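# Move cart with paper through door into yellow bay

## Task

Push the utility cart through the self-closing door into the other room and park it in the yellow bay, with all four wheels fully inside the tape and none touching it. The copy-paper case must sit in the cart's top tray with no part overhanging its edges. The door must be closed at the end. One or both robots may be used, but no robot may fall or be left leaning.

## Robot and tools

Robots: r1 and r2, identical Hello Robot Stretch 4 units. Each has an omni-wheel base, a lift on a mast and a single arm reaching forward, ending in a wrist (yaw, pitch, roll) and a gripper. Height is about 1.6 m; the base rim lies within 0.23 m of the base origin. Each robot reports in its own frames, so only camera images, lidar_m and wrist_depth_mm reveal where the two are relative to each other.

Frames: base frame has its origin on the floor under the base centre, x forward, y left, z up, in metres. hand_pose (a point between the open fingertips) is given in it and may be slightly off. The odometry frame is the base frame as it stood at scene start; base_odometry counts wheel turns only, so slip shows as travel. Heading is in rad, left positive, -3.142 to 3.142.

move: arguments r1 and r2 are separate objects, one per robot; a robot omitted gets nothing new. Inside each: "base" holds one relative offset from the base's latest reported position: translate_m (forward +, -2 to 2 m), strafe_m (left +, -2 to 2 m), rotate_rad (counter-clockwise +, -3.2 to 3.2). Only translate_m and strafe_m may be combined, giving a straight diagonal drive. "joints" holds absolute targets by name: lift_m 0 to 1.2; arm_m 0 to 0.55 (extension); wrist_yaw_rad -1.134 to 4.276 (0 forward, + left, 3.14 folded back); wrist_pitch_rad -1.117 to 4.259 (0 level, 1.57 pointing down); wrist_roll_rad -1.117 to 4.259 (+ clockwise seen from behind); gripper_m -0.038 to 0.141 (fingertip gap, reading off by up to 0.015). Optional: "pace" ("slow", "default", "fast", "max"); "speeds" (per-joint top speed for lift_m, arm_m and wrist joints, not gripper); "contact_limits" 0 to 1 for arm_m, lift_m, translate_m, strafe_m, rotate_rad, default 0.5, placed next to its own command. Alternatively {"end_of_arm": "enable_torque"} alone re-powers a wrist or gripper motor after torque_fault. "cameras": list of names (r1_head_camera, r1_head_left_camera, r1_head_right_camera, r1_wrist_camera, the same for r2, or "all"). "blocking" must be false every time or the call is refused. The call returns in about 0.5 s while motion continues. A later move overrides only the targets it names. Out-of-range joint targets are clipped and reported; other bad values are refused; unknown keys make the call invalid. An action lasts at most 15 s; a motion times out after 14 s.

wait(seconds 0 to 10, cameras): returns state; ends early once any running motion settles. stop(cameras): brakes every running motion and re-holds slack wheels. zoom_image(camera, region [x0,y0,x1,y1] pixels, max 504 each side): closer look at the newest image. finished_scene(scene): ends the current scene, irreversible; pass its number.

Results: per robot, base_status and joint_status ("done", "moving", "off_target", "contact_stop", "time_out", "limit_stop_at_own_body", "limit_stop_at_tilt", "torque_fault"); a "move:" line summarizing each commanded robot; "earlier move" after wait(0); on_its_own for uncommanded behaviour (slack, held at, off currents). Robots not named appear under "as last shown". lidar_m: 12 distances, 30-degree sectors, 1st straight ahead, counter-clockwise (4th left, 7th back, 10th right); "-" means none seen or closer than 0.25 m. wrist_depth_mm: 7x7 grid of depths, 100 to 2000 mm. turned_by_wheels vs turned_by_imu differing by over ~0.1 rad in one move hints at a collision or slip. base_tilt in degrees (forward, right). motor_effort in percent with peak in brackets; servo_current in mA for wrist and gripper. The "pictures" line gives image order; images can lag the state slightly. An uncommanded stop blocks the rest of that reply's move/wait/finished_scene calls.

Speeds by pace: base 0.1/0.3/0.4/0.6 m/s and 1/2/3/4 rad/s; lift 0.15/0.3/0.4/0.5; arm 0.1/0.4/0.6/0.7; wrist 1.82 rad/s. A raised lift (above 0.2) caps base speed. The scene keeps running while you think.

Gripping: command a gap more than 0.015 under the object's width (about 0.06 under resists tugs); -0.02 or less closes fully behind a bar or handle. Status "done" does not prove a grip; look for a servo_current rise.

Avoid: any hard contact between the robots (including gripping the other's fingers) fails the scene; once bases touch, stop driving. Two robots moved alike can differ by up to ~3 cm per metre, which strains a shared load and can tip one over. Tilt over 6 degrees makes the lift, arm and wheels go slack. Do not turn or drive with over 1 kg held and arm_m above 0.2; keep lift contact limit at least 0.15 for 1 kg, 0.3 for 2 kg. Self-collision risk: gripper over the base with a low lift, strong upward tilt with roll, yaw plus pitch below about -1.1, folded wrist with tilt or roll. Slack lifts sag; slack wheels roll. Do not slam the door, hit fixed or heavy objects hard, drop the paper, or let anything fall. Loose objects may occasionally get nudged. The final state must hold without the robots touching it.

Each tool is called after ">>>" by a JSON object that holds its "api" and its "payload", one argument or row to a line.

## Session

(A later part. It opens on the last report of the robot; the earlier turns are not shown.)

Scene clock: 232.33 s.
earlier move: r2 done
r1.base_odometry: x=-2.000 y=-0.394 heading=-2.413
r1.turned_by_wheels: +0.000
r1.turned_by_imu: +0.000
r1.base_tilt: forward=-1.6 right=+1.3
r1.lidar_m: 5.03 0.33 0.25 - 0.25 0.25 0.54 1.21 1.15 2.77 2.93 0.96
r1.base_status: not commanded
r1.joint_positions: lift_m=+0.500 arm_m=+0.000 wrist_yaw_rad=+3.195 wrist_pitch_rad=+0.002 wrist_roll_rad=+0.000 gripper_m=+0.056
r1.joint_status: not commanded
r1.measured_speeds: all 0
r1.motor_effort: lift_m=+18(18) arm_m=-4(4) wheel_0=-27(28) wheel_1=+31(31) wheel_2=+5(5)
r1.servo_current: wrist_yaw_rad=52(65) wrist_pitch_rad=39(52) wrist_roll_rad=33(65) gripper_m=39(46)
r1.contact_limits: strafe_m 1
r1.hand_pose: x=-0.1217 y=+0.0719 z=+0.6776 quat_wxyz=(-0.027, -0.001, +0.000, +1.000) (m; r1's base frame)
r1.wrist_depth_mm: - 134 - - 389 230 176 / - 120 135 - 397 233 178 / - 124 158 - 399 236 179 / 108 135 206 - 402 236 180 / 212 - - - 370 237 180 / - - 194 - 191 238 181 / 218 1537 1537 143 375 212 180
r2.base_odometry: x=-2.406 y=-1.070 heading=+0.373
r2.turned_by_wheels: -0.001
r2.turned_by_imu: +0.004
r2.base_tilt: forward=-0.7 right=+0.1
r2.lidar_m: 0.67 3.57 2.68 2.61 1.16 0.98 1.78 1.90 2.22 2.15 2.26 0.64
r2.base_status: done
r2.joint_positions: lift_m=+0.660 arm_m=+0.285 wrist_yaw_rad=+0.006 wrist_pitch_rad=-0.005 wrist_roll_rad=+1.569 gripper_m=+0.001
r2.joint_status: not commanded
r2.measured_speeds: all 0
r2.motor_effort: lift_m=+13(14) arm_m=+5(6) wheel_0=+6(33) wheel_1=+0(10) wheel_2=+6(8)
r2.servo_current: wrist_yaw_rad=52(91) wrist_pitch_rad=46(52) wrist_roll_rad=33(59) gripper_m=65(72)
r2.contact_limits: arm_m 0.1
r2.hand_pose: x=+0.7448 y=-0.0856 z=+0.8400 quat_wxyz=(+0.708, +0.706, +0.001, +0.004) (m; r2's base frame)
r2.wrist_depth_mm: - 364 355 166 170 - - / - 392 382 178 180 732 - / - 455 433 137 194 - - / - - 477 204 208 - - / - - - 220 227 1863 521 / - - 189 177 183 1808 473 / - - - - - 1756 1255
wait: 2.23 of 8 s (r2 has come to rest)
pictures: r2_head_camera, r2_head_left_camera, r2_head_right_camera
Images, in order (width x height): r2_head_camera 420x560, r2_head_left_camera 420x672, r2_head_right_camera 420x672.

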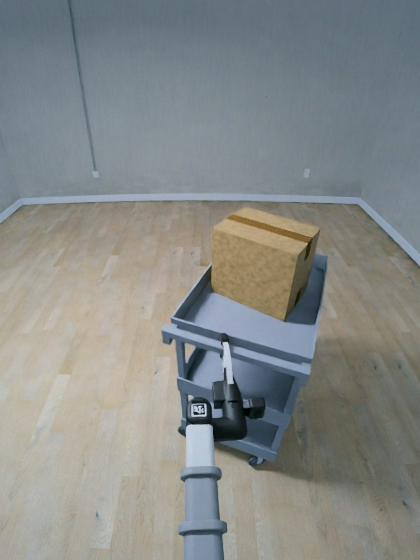

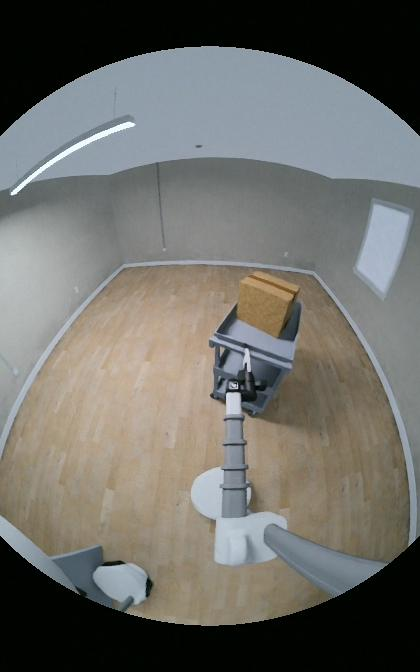

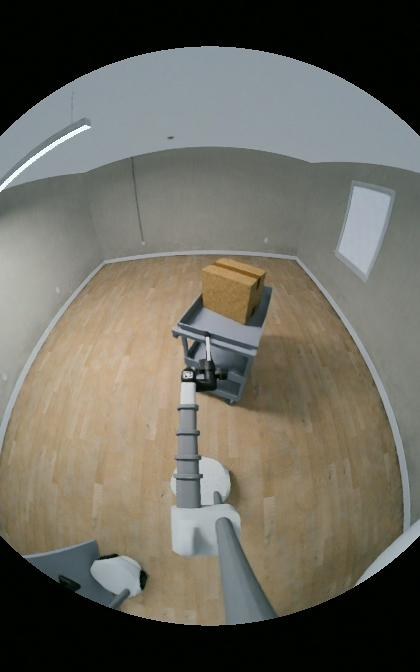

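>>> {"api": "move", "payload": {
  "blocking": false,
  "r2": {"base":{"translate_m":-0.4,"strafe_m":-0.05},"pace":"default"}
}}

>>> {"api": "wait", "payload": {
  "seconds": 8,
  "cameras": ["r2_head_left_camera","r2_head_right_camera","r1_head_right_camera"]
}}

Scene clock: 251.00 s.
move: r2 moving
r1: as last shown
r1.lidar_m: 5.02 0.33 0.25 - 0.25 0.25 0.54 1.20 1.18 2.77 1.12 0.93
r1.motor_effort: lift_m=+18(18) arm_m=-4(4) wheel_0=-27(28) wheel_1=+30(31) wheel_2=+5(5)
r1.servo_current: wrist_yaw_rad=52(59) wrist_pitch_rad=39(39) wrist_roll_rad=39(65) gripper_m=39(46)
r1.contact_limits: strafe_m 1
r1.wrist_depth_mm: - 134 - - 392 230 176 / - 120 135 - 397 233 178 / - 123 158 - 399 236 179 / 108 135 206 - 407 236 180 / 213 - - - 373 237 181 / - - 193 - 191 237 180 / 218 1537 1537 143 373 211 180
r2.base_odometry: x=-2.434 y=-1.085 heading=+0.373
r2.turned_by_wheels: +0.000
r2.turned_by_imu: +0.000
r2.base_tilt: forward=-0.7 right=+0.1
r2.lidar_m: 0.67 3.59 2.70 2.61 1.16 0.94 1.78 1.81 2.19 2.14 2.23 0.64
r2.base_status: translate_m moving; strafe_m moving
r2.joint_positions: lift_m=+0.660 arm_m=+0.285 wrist_yaw_rad=+0.006 wrist_pitch_rad=-0.005 wrist_roll_rad=+1.569 gripper_m=+0.001
r2.joint_status: not commanded
r2.measured_speeds: translate_m=-0.123 strafe_m=-0.015 rotate_rad=-0.005 lift_m=+0.000 arm_m=+0.000 wrist_yaw_rad=+0.000 wrist_pitch_rad=+0.000 wrist_roll_rad=+0.000
r2.motor_effort: lift_m=+13(13) arm_m=-4(5) wheel_0=-11(12) wheel_1=-10(11) wheel_2=+18(19)
r2.servo_current: wrist_yaw_rad=46(65) wrist_pitch_rad=39(52) wrist_roll_rad=46(52) gripper_m=59(72)
r2.contact_limits: arm_m 0.1
r2.hand_pose: x=+0.7449 y=-0.0856 z=+0.8400 quat_wxyz=(+0.708, +0.706, +0.001, +0.004) (m; r2's base frame)
r2.wrist_depth_mm: - 370 366 175 177 707 - / - 394 387 183 187 741 - / - 455 427 198 198 809 - / - - 477 209 213 - - / - - 539 224 229 - 539 / - - 187 176 173 1863 492 / - - - - - 1708 1255
pictures: none

Scene clock: 253.33 s.
earlier move: r2 done
r1.base_odometry: x=-2.000 y=-0.394 heading=-2.413
r1.turned_by_wheels: +0.000
r1.turned_by_imu: +0.000
r1.base_tilt: forward=-1.6 right=+1.3
r1.lidar_m: 5.03 0.34 0.25 - 0.25 0.25 0.55 1.23 1.17 2.76 0.70 0.74
r1.base_status: not commanded
r1.joint_positions: lift_m=+0.500 arm_m=+0.000 wrist_yaw_rad=+3.195 wrist_pitch_rad=+0.002 wrist_roll_rad=+0.000 gripper_m=+0.056
r1.joint_status: not commanded
r1.measured_speeds: all 0
r1.motor_effort: lift_m=+18(18) arm_m=-4(4) wheel_0=-27(28) wheel_1=+30(31) wheel_2=+5(5)
r1.servo_current: wrist_yaw_rad=65(72) wrist_pitch_rad=39(52) wrist_roll_rad=52(65) gripper_m=46(46)
r1.contact_limits: strafe_m 1
r1.hand_pose: x=-0.1217 y=+0.0719 z=+0.6776 quat_wxyz=(-0.027, -0.001, +0.000, +1.000) (m; r1's base frame)
r1.wrist_depth_mm: - 134 - - 392 229 176 / - 120 135 - 397 233 178 / - 124 158 - 397 236 179 / 108 135 207 - 407 236 181 / 211 - - - 373 236 181 / - - 194 - 191 237 181 / 217 1537 1537 143 377 211 180
r2.base_odometry: x=-2.760 y=-1.262 heading=+0.372
r2.turned_by_wheels: -0.001
r2.turned_by_imu: -0.004
r2.base_tilt: forward=-0.7 right=+0.1
r2.lidar_m: 0.68 3.67 2.75 2.66 0.70 0.73 1.39 1.44 2.00 2.08 2.18 0.69
r2.base_status: done
r2.joint_positions: lift_m=+0.660 arm_m=+0.285 wrist_yaw_rad=-0.003 wrist_pitch_rad=-0.005 wrist_roll_rad=+1.569 gripper_m=+0.001
r2.joint_status: not commanded
r2.measured_speeds: all 0
r2.motor_effort: lift_m=+13(14) arm_m=-4(5) wheel_0=-6(23) wheel_1=-5(16) wheel_2=+1(19)
r2.servo_current: wrist_yaw_rad=46(65) wrist_pitch_rad=39(52) wrist_roll_rad=52(52) gripper_m=65(72)
r2.contact_limits: arm_m 0.1
r2.hand_pose: x=+0.7441 y=-0.0883 z=+0.8400 quat_wxyz=(+0.708, +0.706, -0.003, +0.001) (m; r2's base frame)
r2.wrist_depth_mm: - - - 214 215 1808 - / - - 421 165 220 788 - / - 442 433 222 224 798 - / - 473 459 229 229 831 - / - - 480 209 233 842 - / - - 185 178 183 - - / - - - - - 1808 484
wait: 2.33 of 8 s (r2 has come to rest)
pictures: r1_head_right_camera, r2_head_left_camera, r2_head_right_camera
Images, in order (width x height): r1_head_right_camera 420x672, r2_head_left_camera 420x672, r2_head_right_camera 420x672.

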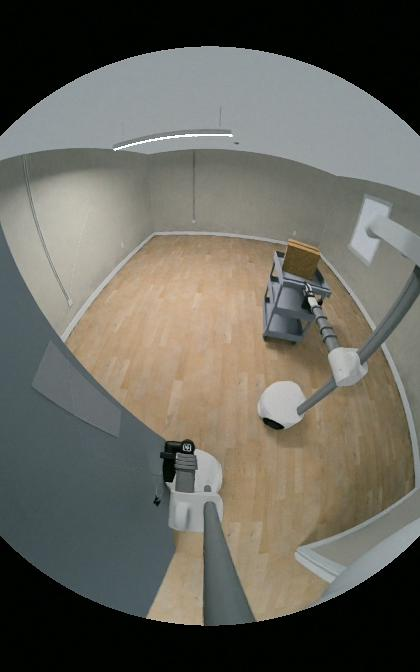

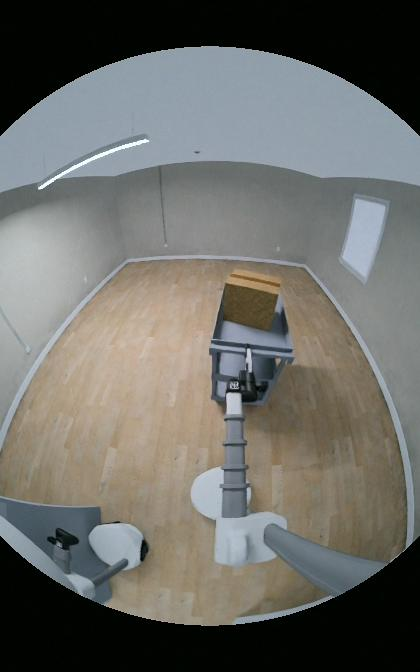

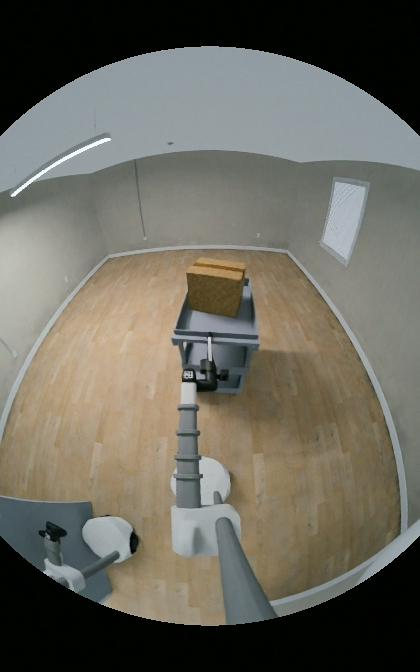

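>>> {"api": "move", "payload": {
  "blocking": false,
  "r2": {"base":{"translate_m":-0.65,"strafe_m":0.03},"pace":"default"}
}}

>>> {"api": "wait", "payload": {
  "seconds": 8,
  "cameras": ["r2_head_left_camera","r2_head_right_camera","r1_head_right_camera"]
}}

Scene clock: 265.47 s.
move: r2 moving
r1: as last shown
r1.lidar_m: 5.03 0.34 0.25 - 0.25 0.25 0.52 1.22 1.14 2.77 0.69 0.73
r1.servo_current: wrist_yaw_rad=33(65) wrist_pitch_rad=46(46) wrist_roll_rad=59(65) gripper_m=39(46)
r1.contact_limits: strafe_m 1
r1.wrist_depth_mm: - 134 - - 392 229 176 / - 120 135 - 394 234 178 / - 124 158 - 399 235 178 / 108 135 206 - 407 236 179 / 213 - - - 373 236 181 / - - 193 - 191 237 181 / 218 1499 1499 143 375 211 181
r2.base_odometry: x=-2.790 y=-1.272 heading=+0.371
r2.turned_by_wheels: -0.001
r2.turned_by_imu: -0.001
r2.base_tilt: forward=-0.7 right=+0.0
r2.lidar_m: 0.69 3.70 2.74 2.66 0.68 0.75 1.35 1.42 1.97 2.08 2.19 0.70
r2.base_status: translate_m moving; strafe_m moving
r2.joint_positions: lift_m=+0.660 arm_m=+0.285 wrist_yaw_rad=-0.003 wrist_pitch_rad=-0.005 wrist_roll_rad=+1.569 gripper_m=+0.001
r2.joint_status: not commanded
r2.measured_speeds: translate_m=-0.119 strafe_m=+0.008 rotate_rad=-0.002 lift_m=+0.000 arm_m=+0.000 wrist_yaw_rad=+0.000 wrist_pitch_rad=+0.000 wrist_roll_rad=+0.000
r2.motor_effort: lift_m=+13(13) arm_m=-4(4) wheel_0=-15(17) wheel_1=-11(12) wheel_2=+13(15)
r2.servo_current: wrist_yaw_rad=59(59) wrist_pitch_rad=46(46) wrist_roll_rad=33(46) gripper_m=59(72)
r2.contact_limits: arm_m 0.1
r2.hand_pose: x=+0.7441 y=-0.0883 z=+0.8400 quat_wxyz=(+0.708, +0.706, -0.003, +0.001) (m; r2's base frame)
r2.wrist_depth_mm: - - - 216 218 1921 - / - - 569 220 221 798 - / - 442 439 225 224 820 - / - 477 455 230 230 831 - / - - 484 233 233 842 - / - - 187 180 183 - - / - - - - 241 1756 492
pictures: none

Scene clock: 268.63 s.
earlier move: r2 done
r1.base_odometry: x=-2.000 y=-0.394 heading=-2.413
r1.turned_by_wheels: +0.000
r1.turned_by_imu: +0.000
r1.base_tilt: forward=-1.6 right=+1.3
r1.lidar_m: 5.05 0.34 0.25 - 0.25 0.25 0.56 1.22 0.49 0.46 0.65 0.85
r1.base_status: not commanded
r1.joint_positions: lift_m=+0.500 arm_m=+0.000 wrist_yaw_rad=+3.195 wrist_pitch_rad=+0.002 wrist_roll_rad=+0.000 gripper_m=+0.056
r1.joint_status: not commanded
r1.measured_speeds: all 0
r1.motor_effort: lift_m=+18(18) arm_m=-4(4) wheel_0=-27(28) wheel_1=+31(31) wheel_2=+5(5)
r1.servo_current: wrist_yaw_rad=39(72) wrist_pitch_rad=33(52) wrist_roll_rad=46(72) gripper_m=46(52)
r1.contact_limits: strafe_m 1
r1.hand_pose: x=-0.1217 y=+0.0719 z=+0.6776 quat_wxyz=(-0.027, -0.001, +0.000, +1.000) (m; r1's base frame)
r1.wrist_depth_mm: - 134 - - 392 230 176 / - 120 135 - 394 233 178 / - 124 158 - 402 235 178 / 108 135 206 - 404 236 180 / 213 - - - 370 237 181 / - - 194 - 191 236 180 / 219 1499 1537 143 375 211 181
r2.base_odometry: x=-3.377 y=-1.470 heading=+0.371
r2.turned_by_wheels: +0.000
r2.turned_by_imu: -0.006
r2.base_tilt: forward=-0.7 right=+0.1
r2.lidar_m: 0.67 3.68 0.52 0.47 0.83 1.16 0.84 0.74 1.06 2.07 2.20 0.70
r2.base_status: done
r2.joint_positions: lift_m=+0.660 arm_m=+0.285 wrist_yaw_rad=-0.003 wrist_pitch_rad=-0.005 wrist_roll_rad=+1.569 gripper_m=+0.001
r2.joint_status: not commanded
r2.measured_speeds: all 0
r2.motor_effort: lift_m=+13(13) arm_m=-4(4) wheel_0=-9(22) wheel_1=-6(13) wheel_2=-2(15)
r2.servo_current: wrist_yaw_rad=39(59) wrist_pitch_rad=46(52) wrist_roll_rad=39(59) gripper_m=65(72)
r2.contact_limits: arm_m 0.1
r2.hand_pose: x=+0.7440 y=-0.0883 z=+0.8400 quat_wxyz=(+0.708, +0.706, -0.003, +0.001) (m; r2's base frame)
r2.wrist_depth_mm: - - - 173 229 1756 - / - - - 232 232 831 - / - 452 439 232 233 820 - / - 469 459 236 234 831 - / - - 477 235 235 820 - / - - 187 178 183 - - / - - - - - 1708 492
wait: 3.17 of 8 s (r2 has come to rest)
pictures: r1_head_right_camera, r2_head_left_camera, r2_head_right_camera
Images, in order (width x height): r1_head_right_camera 420x672, r2_head_left_camera 420x672, r2_head_right_camera 420x672.

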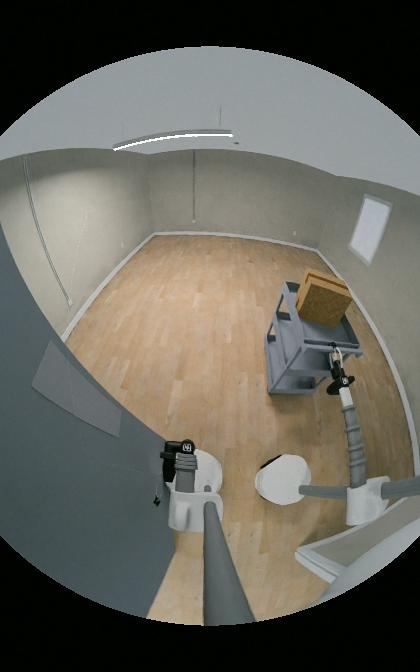

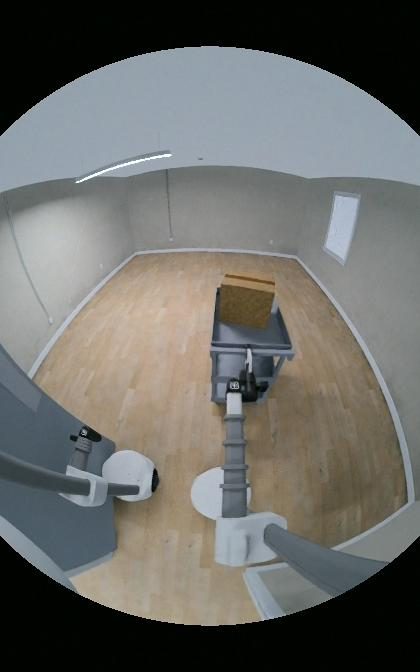

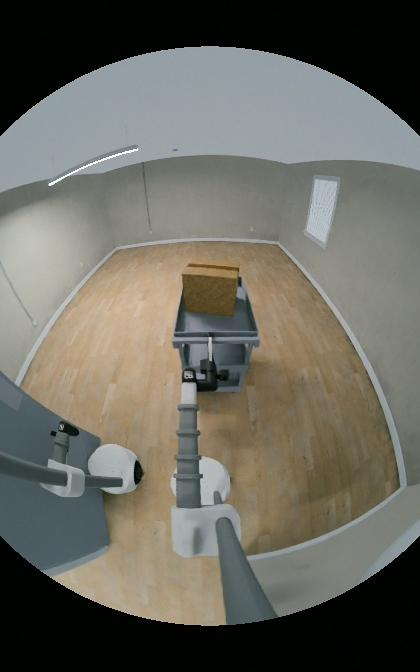

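>>> {"api": "move", "payload": {
  "blocking": false,
  "r2": {"base":{"translate_m":-0.25,"strafe_m":0.11},"pace":"slow"}
}}

>>> {"api": "wait", "payload": {
  "seconds": 8,
  "cameras": ["r2_head_left_camera","r2_head_right_camera","r1_head_right_camera","r2_head_camera"]
}}

Scene clock: 279.20 s.
move: r2 moving
r1: as last shown
r1.lidar_m: 5.04 0.32 0.25 - 0.25 0.25 0.54 1.19 0.46 0.45 0.66 0.86
r1.servo_current: wrist_yaw_rad=39(59) wrist_pitch_rad=46(46) wrist_roll_rad=59(72) gripper_m=39(46)
r1.contact_limits: strafe_m 1
r1.wrist_depth_mm: - 134 - - 389 229 176 / - 120 135 - 397 233 178 / - 124 158 - 402 236 180 / 108 135 206 - 404 236 180 / 212 - - - 375 236 181 / - - 194 - 191 237 181 / 217 1576 1537 143 375 211 180
r2.base_odometry: x=-3.390 y=-1.469 heading=+0.369
r2.turned_by_wheels: -0.002
r2.turned_by_imu: -0.001
r2.base_tilt: forward=-0.6 right=+0.1
r2.lidar_m: 0.69 3.70 0.47 0.45 0.85 1.16 0.82 0.74 1.05 2.10 2.18 0.70
r2.base_status: translate_m moving; strafe_m moving
r2.joint_positions: lift_m=+0.660 arm_m=+0.285 wrist_yaw_rad=-0.003 wrist_pitch_rad=-0.005 wrist_roll_rad=+1.569 gripper_m=+0.001
r2.joint_status: not commanded
r2.measured_speeds: translate_m=-0.048 strafe_m=+0.021 rotate_rad=-0.003 lift_m=+0.000 arm_m=+0.000 wrist_yaw_rad=+0.000 wrist_pitch_rad=+0.000 wrist_roll_rad=+0.000
r2.motor_effort: lift_m=+13(13) arm_m=-4(4) wheel_0=-20(20) wheel_1=-10(10) wheel_2=+6(8)
r2.servo_current: wrist_yaw_rad=52(65) wrist_pitch_rad=46(46) wrist_roll_rad=46(59) gripper_m=65(72)
r2.contact_limits: arm_m 0.1
r2.hand_pose: x=+0.7440 y=-0.0883 z=+0.8400 quat_wxyz=(+0.708, +0.706, -0.003, +0.001) (m; r2's base frame)
r2.wrist_depth_mm: - - - 174 231 1756 - / - - - 233 232 1808 - / - 449 439 234 233 820 - / - 469 459 235 234 831 - / - - 469 236 236 820 - / - - 188 178 182 - - / - - - - 237 1708 488
pictures: none

Scene clock: 282.63 s.
earlier move: r2 done
r1.base_odometry: x=-2.000 y=-0.394 heading=-2.413
r1.turned_by_wheels: +0.000
r1.turned_by_imu: +0.000
r1.base_tilt: forward=-1.6 right=+1.3
r1.lidar_m: 5.03 0.33 0.25 - 0.25 0.25 0.56 0.54 0.42 0.51 0.53 0.67
r1.base_status: not commanded
r1.joint_positions: lift_m=+0.500 arm_m=+0.000 wrist_yaw_rad=+3.195 wrist_pitch_rad=+0.002 wrist_roll_rad=+0.000 gripper_m=+0.056
r1.joint_status: not commanded
r1.measured_speeds: all 0
r1.motor_effort: lift_m=+18(18) arm_m=-4(4) wheel_0=-27(28) wheel_1=+30(31) wheel_2=+5(5)
r1.servo_current: wrist_yaw_rad=46(72) wrist_pitch_rad=39(52) wrist_roll_rad=52(72) gripper_m=46(46)
r1.contact_limits: strafe_m 1
r1.hand_pose: x=-0.1217 y=+0.0719 z=+0.6776 quat_wxyz=(-0.027, -0.001, +0.000, +1.000) (m; r1's base frame)
r1.wrist_depth_mm: - 134 - - 392 231 176 / - 120 135 - 394 233 178 / - 124 158 - 399 235 179 / 108 136 206 - 402 236 180 / 212 - - - 370 238 181 / - - 194 - 191 237 181 / 218 1499 1576 143 373 211 181
r2.base_odometry: x=-3.649 y=-1.458 heading=+0.369
r2.turned_by_wheels: +0.000
r2.turned_by_imu: -0.003
r2.base_tilt: forward=-0.7 right=+0.1
r2.lidar_m: 0.70 0.59 0.42 0.45 0.72 3.52 3.48 0.57 0.66 2.03 2.29 0.71
r2.base_status: done
r2.joint_positions: lift_m=+0.660 arm_m=+0.285 wrist_yaw_rad=-0.007 wrist_pitch_rad=-0.005 wrist_roll_rad=+1.569 gripper_m=+0.001
r2.joint_status: not commanded
r2.measured_speeds: all 0
r2.motor_effort: lift_m=+13(13) arm_m=-4(4) wheel_0=-13(20) wheel_1=-9(10) wheel_2=-2(8)
r2.servo_current: wrist_yaw_rad=46(65) wrist_pitch_rad=39(52) wrist_roll_rad=46(59) gripper_m=72(72)
r2.contact_limits: arm_m 0.1
r2.hand_pose: x=+0.7437 y=-0.0894 z=+0.8400 quat_wxyz=(+0.708, +0.706, -0.004, -0.001) (m; r2's base frame)
r2.wrist_depth_mm: - - - 213 214 1808 - / - - 421 164 220 798 - / - 442 433 223 223 798 - / - 473 462 229 229 831 - / - - 480 197 231 831 - / - - 187 179 182 - - / - - - - - 1576 484
wait: 3.43 of 8 s (r2 has come to rest)
pictures: r1_head_right_camera, r2_head_camera, r2_head_left_camera, r2_head_right_camera
Images, in order (width x height): r1_head_right_camera 420x672, r2_head_camera 420x560, r2_head_left_camera 420x672, r2_head_right_camera 420x672.

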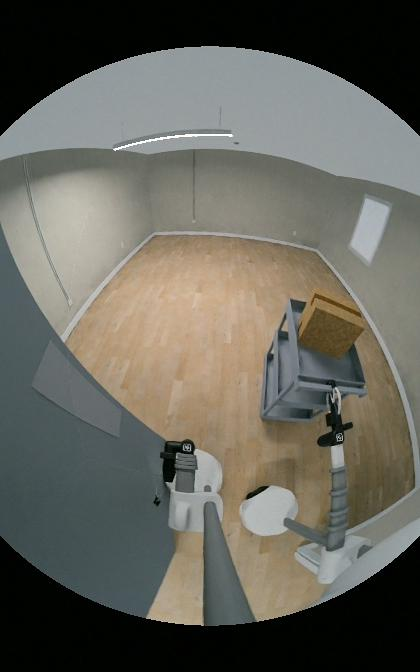

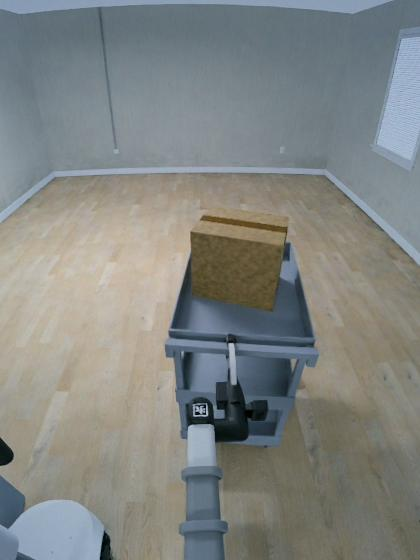

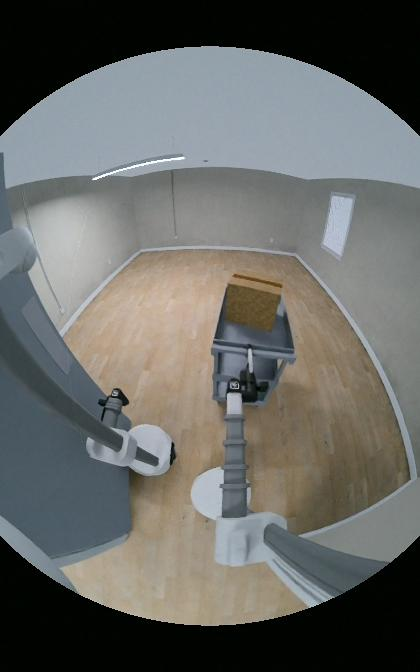

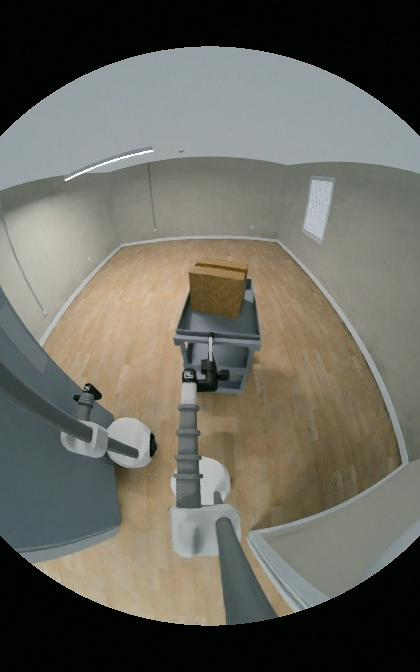

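>>> {"api": "move", "payload": {
  "blocking": false,
  "r2": {"base":{"translate_m":-0.3,"strafe_m":0.03},"pace":"slow"}
}}

>>> {"api": "wait", "payload": {
  "seconds": 8,
  "cameras": ["r2_head_left_camera","r2_head_right_camera","r1_wrist_camera"]
}}

Scene clock: 292.37 s.
move: r2 moving
r1: as last shown
r1.lidar_m: 5.03 0.34 0.25 - 0.25 0.25 0.54 0.54 0.43 0.51 0.55 0.71
r1.servo_current: wrist_yaw_rad=52(65) wrist_pitch_rad=39(46) wrist_roll_rad=46(65) gripper_m=46(46)
r1.contact_limits: strafe_m 1
r1.wrist_depth_mm: - 134 - - 392 230 176 / - 120 135 - 392 233 178 / - 124 158 - 399 235 179 / 108 135 206 - 402 236 180 / 212 - - - 373 236 181 / - - 193 - 191 237 180 / 219 1537 1537 143 377 210 181
r2.base_odometry: x=-3.662 y=-1.461 heading=+0.368
r2.turned_by_wheels: -0.001
r2.turned_by_imu: -0.001
r2.base_tilt: forward=-0.6 right=+0.0
r2.lidar_m: 0.70 0.59 0.41 0.47 0.70 3.52 3.45 0.56 0.66 1.97 2.29 0.69
r2.base_status: translate_m moving; strafe_m moving
r2.joint_positions: lift_m=+0.660 arm_m=+0.285 wrist_yaw_rad=-0.007 wrist_pitch_rad=-0.005 wrist_roll_rad=+1.569 gripper_m=+0.001
r2.joint_status: not commanded
r2.measured_speeds: translate_m=-0.048 strafe_m=+0.005 rotate_rad=-0.001 lift_m=+0.000 arm_m=+0.000 wrist_yaw_rad=+0.000 wrist_pitch_rad=+0.000 wrist_roll_rad=+0.000
r2.motor_effort: lift_m=+13(13) arm_m=-4(5) wheel_0=-11(20) wheel_1=-9(11) wheel_2=+7(7)
r2.servo_current: wrist_yaw_rad=59(65) wrist_pitch_rad=46(52) wrist_roll_rad=46(59) gripper_m=59(72)
r2.contact_limits: arm_m 0.1
r2.hand_pose: x=+0.7437 y=-0.0894 z=+0.8400 quat_wxyz=(+0.708, +0.706, -0.004, -0.001) (m; r2's base frame)
r2.wrist_depth_mm: - - - 160 214 1808 - / - - 421 164 219 798 - / - 442 433 224 224 798 - / - 477 455 229 229 831 - / - - 484 197 233 842 - / - - 187 179 182 - - / - - - - - 1576 477
pictures: none

Scene clock: 296.17 s.
earlier move: r2 done
r1.base_odometry: x=-2.000 y=-0.394 heading=-2.413
r1.turned_by_wheels: +0.000
r1.turned_by_imu: +0.000
r1.base_tilt: forward=-1.5 right=+1.3
r1.lidar_m: 5.03 0.33 0.25 - 0.25 0.26 0.54 0.57 0.51 0.47 0.43 0.66
r1.base_status: not commanded
r1.joint_positions: lift_m=+0.500 arm_m=+0.000 wrist_yaw_rad=+3.195 wrist_pitch_rad=+0.002 wrist_roll_rad=+0.000 gripper_m=+0.056
r1.joint_status: not commanded
r1.measured_speeds: all 0
r1.motor_effort: lift_m=+18(18) arm_m=-4(4) wheel_0=-27(28) wheel_1=+31(31) wheel_2=+5(5)
r1.servo_current: wrist_yaw_rad=52(72) wrist_pitch_rad=46(52) wrist_roll_rad=39(65) gripper_m=39(52)
r1.contact_limits: strafe_m 1
r1.hand_pose: x=-0.1217 y=+0.0719 z=+0.6776 quat_wxyz=(-0.027, -0.001, +0.000, +1.000) (m; r1's base frame)
r1.wrist_depth_mm: - 134 - - 394 230 176 / - 120 135 - 397 233 178 / - 124 159 - 399 235 179 / 108 135 206 - 402 236 180 / 213 - - - 373 236 181 / - - 194 - 190 237 181 / 219 1537 1499 143 375 211 181
r2.base_odometry: x=-3.940 y=-1.538 heading=+0.370
r2.turned_by_wheels: +0.002
r2.turned_by_imu: +0.004
r2.base_tilt: forward=-0.7 right=+0.0
r2.lidar_m: 0.70 0.57 0.56 0.61 0.67 3.23 3.17 3.26 0.39 0.79 2.36 0.70
r2.base_status: done
r2.joint_positions: lift_m=+0.660 arm_m=+0.285 wrist_yaw_rad=+0.005 wrist_pitch_rad=-0.005 wrist_roll_rad=+1.569 gripper_m=+0.001
r2.joint_status: not commanded
r2.measured_speeds: all 0
r2.motor_effort: lift_m=+13(14) arm_m=-4(5) wheel_0=+3(20) wheel_1=-1(11) wheel_2=+12(16)
r2.servo_current: wrist_yaw_rad=46(65) wrist_pitch_rad=46(52) wrist_roll_rad=46(72) gripper_m=65(72)
r2.contact_limits: arm_m 0.1
r2.hand_pose: x=+0.7448 y=-0.0859 z=+0.8400 quat_wxyz=(+0.708, +0.706, +0.000, +0.004) (m; r2's base frame)
r2.wrist_depth_mm: - - - 202 203 759 - / - 433 410 210 209 778 - / - 436 427 216 216 798 - / - 477 459 222 223 831 - / - - 488 229 232 - - / - - 188 178 182 1863 508 / - - - - 245 1708 1255
wait: 3.80 of 8 s (r2 has come to rest)
pictures: r1_wrist_camera, r2_head_left_camera, r2_head_right_camera
Images, in order (width x height): r1_wrist_camera 616x392, r2_head_left_camera 420x672, r2_head_right_camera 420x672.

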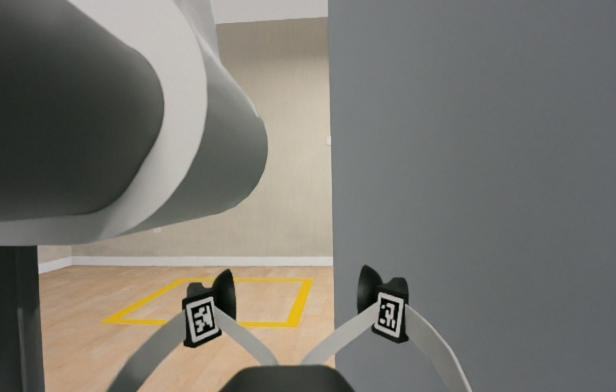

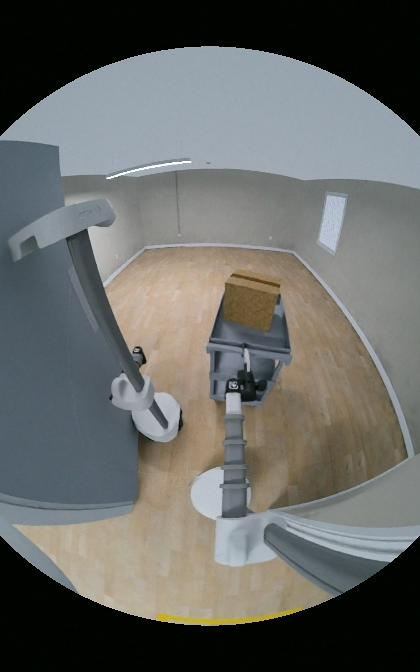

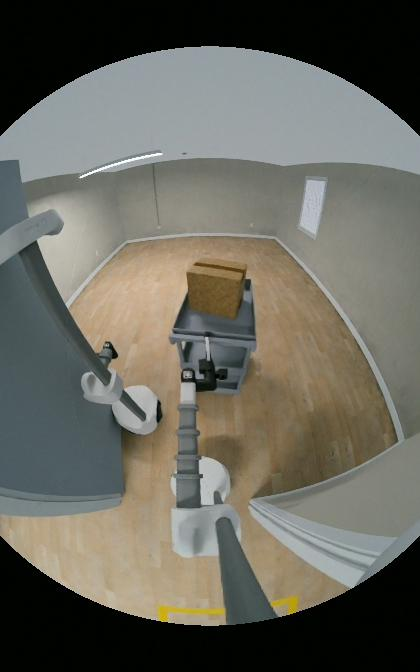

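>>> {"api": "move", "payload": {
  "blocking": false,
  "r2": {"base":{"translate_m":-0.3,"strafe_m":0.11},"pace":"slow"}
}}

>>> {"api": "wait", "payload": {
  "seconds": 8,
  "cameras": ["r2_head_camera","r2_head_left_camera","r2_head_right_camera","r1_head_right_camera"]
}}

Scene clock: 304.60 s.
move: r2 moving
r1: as last shown
r1.lidar_m: 5.04 0.35 0.25 - 0.25 0.25 0.56 0.58 0.50 0.47 0.40 0.68
r1.motor_effort: lift_m=+18(18) arm_m=-4(4) wheel_0=-27(28) wheel_1=+30(31) wheel_2=+5(5)
r1.servo_current: wrist_yaw_rad=59(59) wrist_pitch_rad=46(46) wrist_roll_rad=46(46) gripper_m=39(46)
r1.contact_limits: strafe_m 1
r1.wrist_depth_mm: - 134 - - 389 229 176 / - 120 135 - 394 234 178 / - 124 158 - 399 236 179 / 108 135 206 - 407 236 180 / 212 - - - 373 236 181 / - - 193 - 191 237 180 / 218 1537 1576 143 373 211 180
r2.base_odometry: x=-3.953 y=-1.538 heading=+0.371
r2.turned_by_wheels: +0.001
r2.turned_by_imu: +0.001
r2.base_tilt: forward=-0.7 right=+0.0
r2.lidar_m: 0.70 0.56 0.58 0.62 0.70 3.21 3.15 3.26 0.39 0.73 2.32 0.71
r2.base_status: translate_m moving; strafe_m moving
r2.joint_positions: lift_m=+0.660 arm_m=+0.285 wrist_yaw_rad=+0.005 wrist_pitch_rad=-0.005 wrist_roll_rad=+1.569 gripper_m=+0.001
r2.joint_status: not commanded
r2.measured_speeds: translate_m=-0.048 strafe_m=+0.018 rotate_rad=-0.002 lift_m=+0.000 arm_m=+0.000 wrist_yaw_rad=+0.000 wrist_pitch_rad=+0.000 wrist_roll_rad=+0.000
r2.motor_effort: lift_m=+13(13) arm_m=-4(4) wheel_0=-4(4) wheel_1=-4(4) wheel_2=+18(18)
r2.servo_current: wrist_yaw_rad=46(59) wrist_pitch_rad=39(46) wrist_roll_rad=46(52) gripper_m=65(72)
r2.contact_limits: arm_m 0.1
r2.hand_pose: x=+0.7448 y=-0.0859 z=+0.8400 quat_wxyz=(+0.708, +0.706, +0.000, +0.004) (m; r2's base frame)
r2.wrist_depth_mm: - - - 203 204 759 - / - 433 407 210 210 759 - / - 439 424 215 216 798 - / - - 462 223 224 820 - / - - 492 220 232 - - / - - 185 178 181 1863 508 / - - - - 246 1708 1229
pictures: none

Scene clock: 308.50 s.
earlier move: r2 done
r1.base_odometry: x=-2.000 y=-0.394 heading=-2.413
r1.turned_by_wheels: +0.000
r1.turned_by_imu: +0.000
r1.base_tilt: forward=-1.6 right=+1.3
r1.lidar_m: 5.02 0.32 0.25 - 0.25 0.25 0.56 0.55 0.33 0.31 0.40 4.15
r1.base_status: not commanded
r1.joint_positions: lift_m=+0.500 arm_m=+0.000 wrist_yaw_rad=+3.195 wrist_pitch_rad=+0.002 wrist_roll_rad=+0.000 gripper_m=+0.056
r1.joint_status: not commanded
r1.measured_speeds: all 0
r1.motor_effort: lift_m=+18(18) arm_m=-4(4) wheel_0=-28(28) wheel_1=+30(31) wheel_2=+5(5)
r1.servo_current: wrist_yaw_rad=39(65) wrist_pitch_rad=46(52) wrist_roll_rad=65(65) gripper_m=33(46)
r1.contact_limits: strafe_m 1
r1.hand_pose: x=-0.1217 y=+0.0719 z=+0.6776 quat_wxyz=(-0.027, -0.001, +0.000, +1.000) (m; r1's base frame)
r1.wrist_depth_mm: - 135 - - 392 229 176 / - 120 135 - 397 234 177 / - 124 158 - 402 234 179 / 108 135 206 - 404 235 180 / 212 - - - 370 237 181 / - - 194 - 191 237 181 / 217 1078 1499 143 377 212 180
r2.base_odometry: x=-4.259 y=-1.544 heading=+0.369
r2.turned_by_wheels: -0.002
r2.turned_by_imu: -0.005
r2.base_tilt: forward=-0.7 right=+0.1
r2.lidar_m: 0.72 0.75 0.54 0.53 2.55 2.92 2.83 2.94 2.41 0.44 2.41 0.69
r2.base_status: done
r2.joint_positions: lift_m=+0.660 arm_m=+0.285 wrist_yaw_rad=-0.007 wrist_pitch_rad=-0.005 wrist_roll_rad=+1.569 gripper_m=+0.001
r2.joint_status: not commanded
r2.measured_speeds: all 0
r2.motor_effort: lift_m=+13(14) arm_m=-4(5) wheel_0=-13(20) wheel_1=-7(11) wheel_2=-1(18)
r2.servo_current: wrist_yaw_rad=65(72) wrist_pitch_rad=46(52) wrist_roll_rad=52(59) gripper_m=72(72)
r2.contact_limits: arm_m 0.1
r2.hand_pose: x=+0.7437 y=-0.0893 z=+0.8400 quat_wxyz=(+0.708, +0.706, -0.004, -0.001) (m; r2's base frame)
r2.wrist_depth_mm: - - - 201 202 723 - / - 418 410 208 208 759 - / - 436 427 160 216 788 - / - - 459 221 224 842 - / - - 500 193 232 - - / - - 187 178 182 1863 500 / - - - - 246 1576 1308
wait: 3.90 of 8 s (r2 has come to rest)
pictures: r1_head_right_camera, r2_head_camera, r2_head_left_camera, r2_head_right_camera
Images, in order (width x height): r1_head_right_camera 420x672, r2_head_camera 420x560, r2_head_left_camera 420x672, r2_head_right_camera 420x672.

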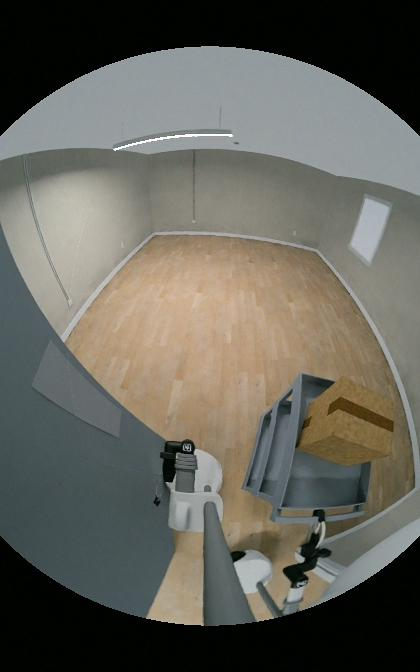

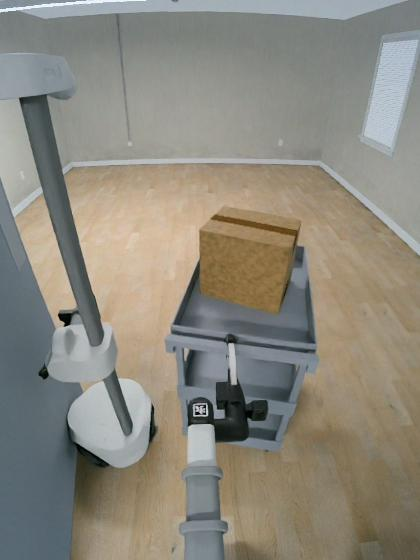

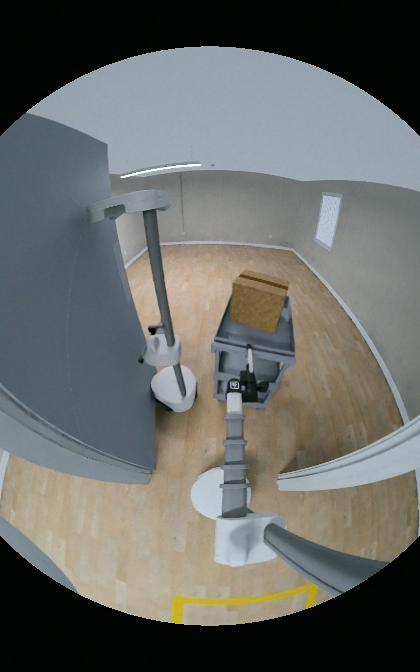

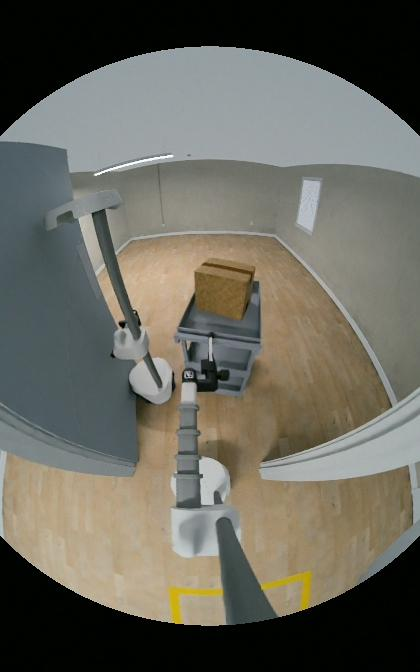

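>>> {"api": "move", "payload": {
  "blocking": false,
  "r2": {"base":{"translate_m":-0.35},"pace":"slow","contact_limits":{"translate_m":0.3}}
}}

>>> {"api": "wait", "payload": {
  "seconds": 8,
  "cameras": ["r2_head_camera","r2_head_left_camera","r2_head_right_camera","r1_head_right_camera"]
}}

Scene clock: 314.43 s.
move: r2 moving
r1: as last shown
r1.base_tilt: forward=-1.6 right=+1.2
r1.lidar_m: 5.04 0.32 0.25 - 0.25 0.25 0.55 0.56 0.35 0.32 0.40 4.14
r1.motor_effort: lift_m=+18(18) arm_m=-4(4) wheel_0=-27(28) wheel_1=+31(31) wheel_2=+5(5)
r1.servo_current: wrist_yaw_rad=46(59) wrist_pitch_rad=46(52) wrist_roll_rad=59(59) gripper_m=39(46)
r1.contact_limits: strafe_m 1
r1.wrist_depth_mm: - 134 - - 394 229 175 / - 120 135 - 394 233 178 / - 124 158 - 399 235 179 / 108 136 206 - 404 236 180 / 212 - - - 368 236 181 / - - 193 - 190 237 180 / 219 1078 1576 143 373 211 181
r2.base_odometry: x=-4.271 y=-1.548 heading=+0.367
r2.turned_by_wheels: -0.001
r2.turned_by_imu: -0.001
r2.base_tilt: forward=-0.7 right=+0.1
r2.lidar_m: 0.70 0.75 0.53 0.55 2.55 2.89 2.82 2.95 2.43 0.44 0.47 0.70
r2.base_status: translate_m moving
r2.joint_positions: lift_m=+0.660 arm_m=+0.285 wrist_yaw_rad=-0.007 wrist_pitch_rad=-0.005 wrist_roll_rad=+1.569 gripper_m=+0.001
r2.joint_status: not commanded
r2.measured_speeds: translate_m=-0.047 strafe_m=+0.000 rotate_rad=+0.001 lift_m=+0.000 arm_m=+0.000 wrist_yaw_rad=+0.000 wrist_pitch_rad=+0.000 wrist_roll_rad=+0.000
r2.motor_effort: lift_m=+13(13) arm_m=-4(4) wheel_0=-10(16) wheel_1=-11(12) wheel_2=+7(7)
r2.servo_current: wrist_yaw_rad=52(59) wrist_pitch_rad=46(52) wrist_roll_rad=39(52) gripper_m=65(65)
r2.contact_limits: arm_m 0.1; translate_m 0.3
r2.hand_pose: x=+0.7437 y=-0.0893 z=+0.8400 quat_wxyz=(+0.708, +0.706, -0.004, -0.001) (m; r2's base frame)
r2.wrist_depth_mm: - - - 198 202 723 - / - 418 407 208 208 759 - / - 442 427 160 215 809 - / - - 466 221 224 831 - / - - 496 213 232 - - / - - 187 179 182 1808 492 / - - - - 246 1576 1308
pictures: none

Scene clock: 318.70 s.
earlier move: r2 done
r1.base_odometry: x=-2.000 y=-0.394 heading=-2.413
r1.turned_by_wheels: +0.000
r1.turned_by_imu: +0.000
r1.base_tilt: forward=-1.5 right=+1.3
r1.lidar_m: 5.04 0.32 0.25 - 0.25 0.25 0.56 0.46 0.37 0.37 0.44 4.14
r1.base_status: not commanded
r1.joint_positions: lift_m=+0.500 arm_m=+0.000 wrist_yaw_rad=+3.195 wrist_pitch_rad=+0.002 wrist_roll_rad=+0.000 gripper_m=+0.056
r1.joint_status: not commanded
r1.measured_speeds: all 0
r1.motor_effort: lift_m=+18(18) arm_m=-4(4) wheel_0=-27(28) wheel_1=+31(31) wheel_2=+5(5)
r1.servo_current: wrist_yaw_rad=52(72) wrist_pitch_rad=39(52) wrist_roll_rad=46(72) gripper_m=39(46)
r1.contact_limits: strafe_m 1
r1.hand_pose: x=-0.1217 y=+0.0719 z=+0.6776 quat_wxyz=(-0.027, -0.001, +0.000, +1.000) (m; r1's base frame)
r1.wrist_depth_mm: - 134 - - 392 230 176 / - 120 135 - 397 232 178 / - 124 158 - 399 235 179 / 108 135 206 - 402 236 180 / 212 - - - 373 237 181 / 222 - 192 - 191 236 181 / 218 1160 1205 143 377 212 181
r2.base_odometry: x=-4.585 y=-1.670 heading=+0.370
r2.turned_by_wheels: +0.002
r2.turned_by_imu: +0.005
r2.base_tilt: forward=-0.7 right=+0.0
r2.lidar_m: 0.70 0.75 0.65 1.45 2.55 2.57 2.46 2.61 2.37 1.27 0.58 0.68
r2.base_status: done
r2.joint_positions: lift_m=+0.660 arm_m=+0.285 wrist_yaw_rad=+0.006 wrist_pitch_rad=-0.005 wrist_roll_rad=+1.569 gripper_m=+0.001
r2.joint_status: not commanded
r2.measured_speeds: all 0
r2.motor_effort: lift_m=+13(14) arm_m=-4(5) wheel_0=+4(16) wheel_1=-3(12) wheel_2=+12(16)
r2.servo_current: wrist_yaw_rad=46(65) wrist_pitch_rad=46(52) wrist_roll_rad=52(65) gripper_m=65(72)
r2.contact_limits: arm_m 0.1; translate_m 0.3
r2.hand_pose: x=+0.7448 y=-0.0858 z=+0.8400 quat_wxyz=(+0.708, +0.706, +0.000, +0.004) (m; r2's base frame)
r2.wrist_depth_mm: - - - 195 198 723 - / - 407 407 203 205 750 - / - 439 430 158 213 809 - / - - 455 219 221 831 - / - - 504 210 230 - - / - - 189 178 182 1863 500 / - - - - 133 1756 1308
wait: 4.27 of 8 s (r2 has come to rest)
pictures: r1_head_right_camera, r2_head_camera, r2_head_left_camera, r2_head_right_camera
Images, in order (width x height): r1_head_right_camera 420x672, r2_head_camera 420x560, r2_head_left_camera 420x672, r2_head_right_camera 420x672.

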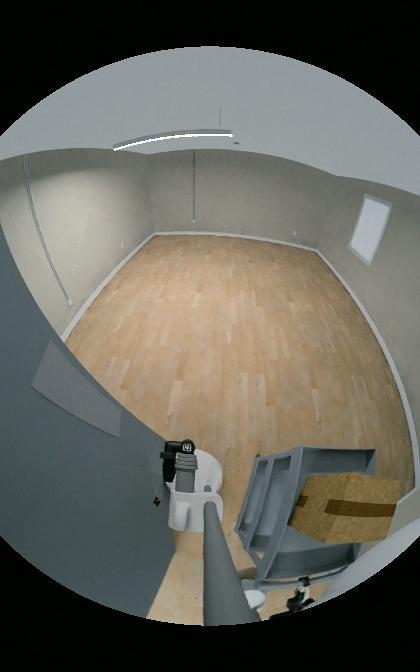

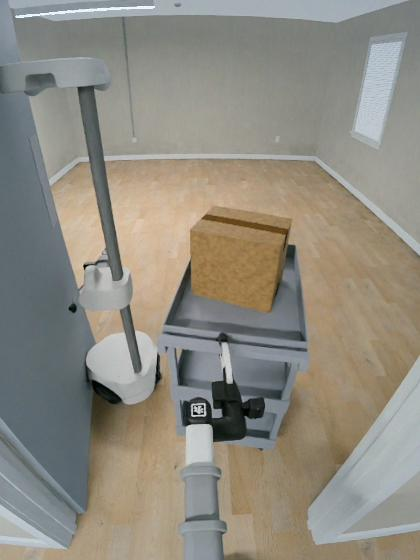

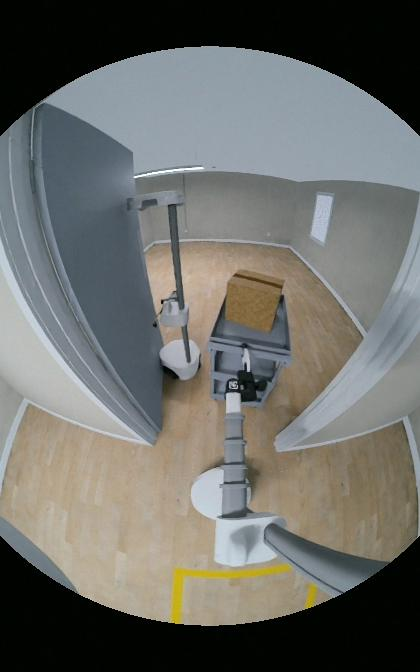

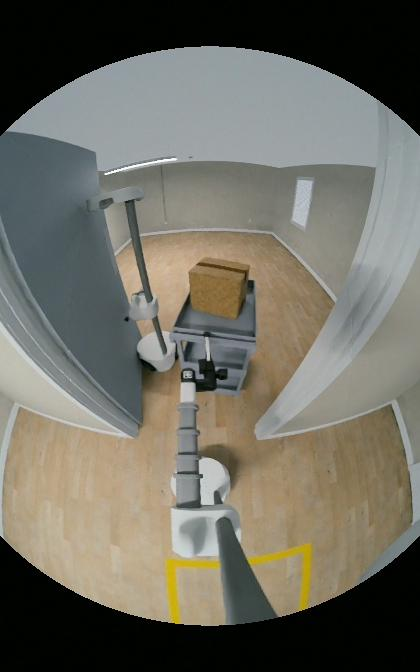

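>>> {"api": "move", "payload": {
  "blocking": false,
  "r2": {"base":{"translate_m":-0.6,"strafe_m":0.02},"pace":"slow"}
}}

>>> {"api": "wait", "payload": {
  "seconds": 9,
  "cameras": ["r2_head_camera","r2_head_left_camera","r2_head_right_camera"]
}}

Scene clock: 324.63 s.
move: r2 moving
r1: as last shown
r1.base_tilt: forward=-1.6 right=+1.3
r1.lidar_m: 5.05 0.30 0.25 - 0.25 0.25 0.53 0.45 0.37 0.36 0.46 4.14
r1.servo_current: wrist_yaw_rad=52(65) wrist_pitch_rad=39(46) wrist_roll_rad=52(59) gripper_m=46(46)
r1.contact_limits: strafe_m 1
r1.wrist_depth_mm: - 134 - - 389 230 176 / - 120 135 - 397 233 178 / - 124 158 - 399 235 179 / 108 135 206 - 402 236 180 / 212 - - - 375 236 181 / 221 - 191 - 190 237 181 / 219 1182 1255 143 373 211 181
r2.base_odometry: x=-4.597 y=-1.674 heading=+0.370
r2.turned_by_wheels: +0.001
r2.turned_by_imu: +0.001
r2.base_tilt: forward=-0.7 right=+0.0
r2.lidar_m: 0.70 0.73 0.66 1.50 2.56 2.57 2.46 2.58 2.37 1.28 0.57 0.65
r2.base_status: translate_m moving; strafe_m moving
r2.joint_positions: lift_m=+0.660 arm_m=+0.285 wrist_yaw_rad=+0.006 wrist_pitch_rad=-0.005 wrist_roll_rad=+1.569 gripper_m=+0.001
r2.joint_status: not commanded
r2.measured_speeds: translate_m=-0.048 strafe_m=+0.002 rotate_rad=+0.001 lift_m=+0.000 arm_m=+0.000 wrist_yaw_rad=+0.000 wrist_pitch_rad=+0.000 wrist_roll_rad=+0.000
r2.motor_effort: lift_m=+13(13) arm_m=-4(5) wheel_0=-1(7) wheel_1=-2(5) wheel_2=+17(17)
r2.servo_current: wrist_yaw_rad=65(65) wrist_pitch_rad=46(46) wrist_roll_rad=39(52) gripper_m=65(65)
r2.contact_limits: arm_m 0.1
r2.hand_pose: x=+0.7448 y=-0.0858 z=+0.8400 quat_wxyz=(+0.708, +0.706, +0.000, +0.004) (m; r2's base frame)
r2.wrist_depth_mm: - - - 196 198 723 - / - 410 404 204 205 768 - / - 436 430 158 213 809 - / - - 462 219 222 831 - / - - 500 208 230 - - / - - 187 179 183 1863 492 / - - - - - 1756 1308
pictures: none

Scene clock: 331.40 s.
earlier move: r2 done
r1.base_odometry: x=-2.000 y=-0.394 heading=-2.413
r1.turned_by_wheels: +0.000
r1.turned_by_imu: +0.000
r1.base_tilt: forward=-1.6 right=+1.3
r1.lidar_m: 5.04 0.31 0.25 - 0.25 0.25 0.53 0.58 0.66 2.77 2.95 4.17
r1.base_status: not commanded
r1.joint_positions: lift_m=+0.500 arm_m=+0.000 wrist_yaw_rad=+3.195 wrist_pitch_rad=+0.002 wrist_roll_rad=+0.000 gripper_m=+0.056
r1.joint_status: not commanded
r1.measured_speeds: all 0
r1.motor_effort: lift_m=+18(18) arm_m=-4(4) wheel_0=-27(28) wheel_1=+30(31) wheel_2=+5(5)
r1.servo_current: wrist_yaw_rad=59(78) wrist_pitch_rad=52(52) wrist_roll_rad=52(78) gripper_m=46(52)
r1.contact_limits: strafe_m 1
r1.hand_pose: x=-0.1217 y=+0.0719 z=+0.6776 quat_wxyz=(-0.027, -0.001, +0.000, +1.000) (m; r1's base frame)
r1.wrist_depth_mm: - 134 134 - 389 230 176 / - 120 135 - 394 233 178 / - 124 158 - 397 234 179 / 108 135 206 - 404 236 180 / 213 - - - 370 236 180 / 220 - 192 - 190 238 181 / 218 152 1537 143 375 211 181
r2.base_odometry: x=-5.151 y=-1.868 heading=+0.370
r2.turned_by_wheels: +0.000
r2.turned_by_imu: +0.004
r2.base_tilt: forward=-0.6 right=+0.0
r2.lidar_m: 0.71 1.08 1.38 2.41 2.57 1.97 1.87 1.95 2.38 2.29 1.34 0.72
r2.base_status: done
r2.joint_positions: lift_m=+0.660 arm_m=+0.285 wrist_yaw_rad=+0.006 wrist_pitch_rad=-0.005 wrist_roll_rad=+1.569 gripper_m=+0.001
r2.joint_status: not commanded
r2.measured_speeds: all 0
r2.motor_effort: lift_m=+13(14) arm_m=-4(5) wheel_0=-1(7) wheel_1=-3(7) wheel_2=+9(17)
r2.servo_current: wrist_yaw_rad=46(72) wrist_pitch_rad=46(52) wrist_roll_rad=52(59) gripper_m=65(72)
r2.contact_limits: arm_m 0.1
r2.hand_pose: x=+0.7448 y=-0.0858 z=+0.8400 quat_wxyz=(+0.708, +0.706, +0.000, +0.004) (m; r2's base frame)
r2.wrist_depth_mm: - - - 210 210 1618 - / - - 415 214 216 778 - / - 442 427 220 221 809 - / - 473 459 226 228 831 - / - - 484 209 232 831 - / - 1229 188 179 183 1281 - / - - - - - - 477
wait: 6.77 of 9 s (r2 has come to rest)
pictures: r2_head_camera, r2_head_left_camera, r2_head_right_camera
Images, in order (width x height): r2_head_camera 420x560, r2_head_left_camera 420x672, r2_head_right_camera 420x672.

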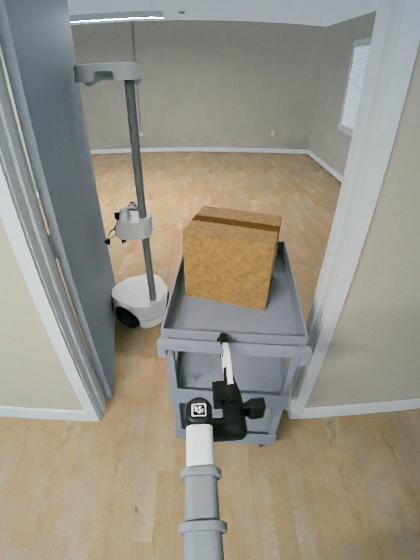

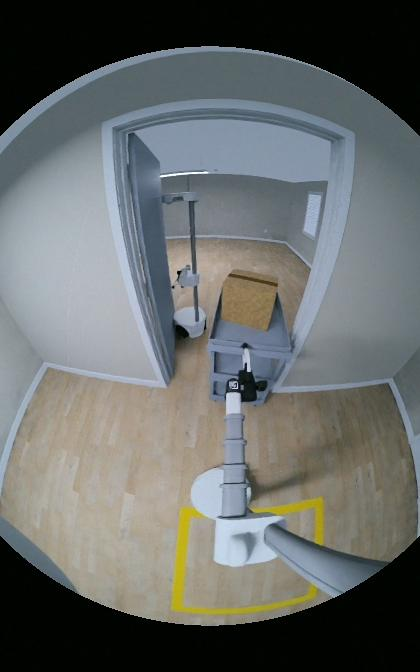

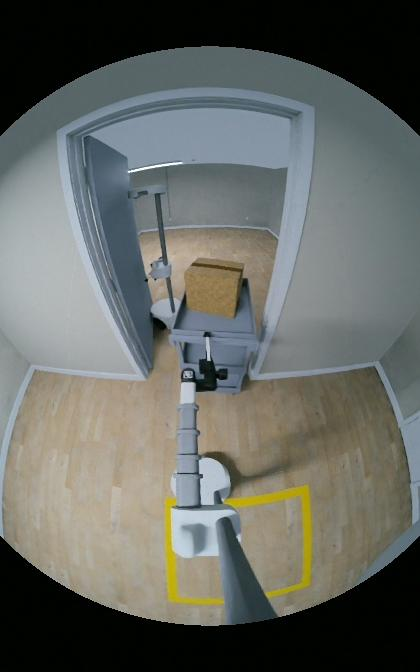

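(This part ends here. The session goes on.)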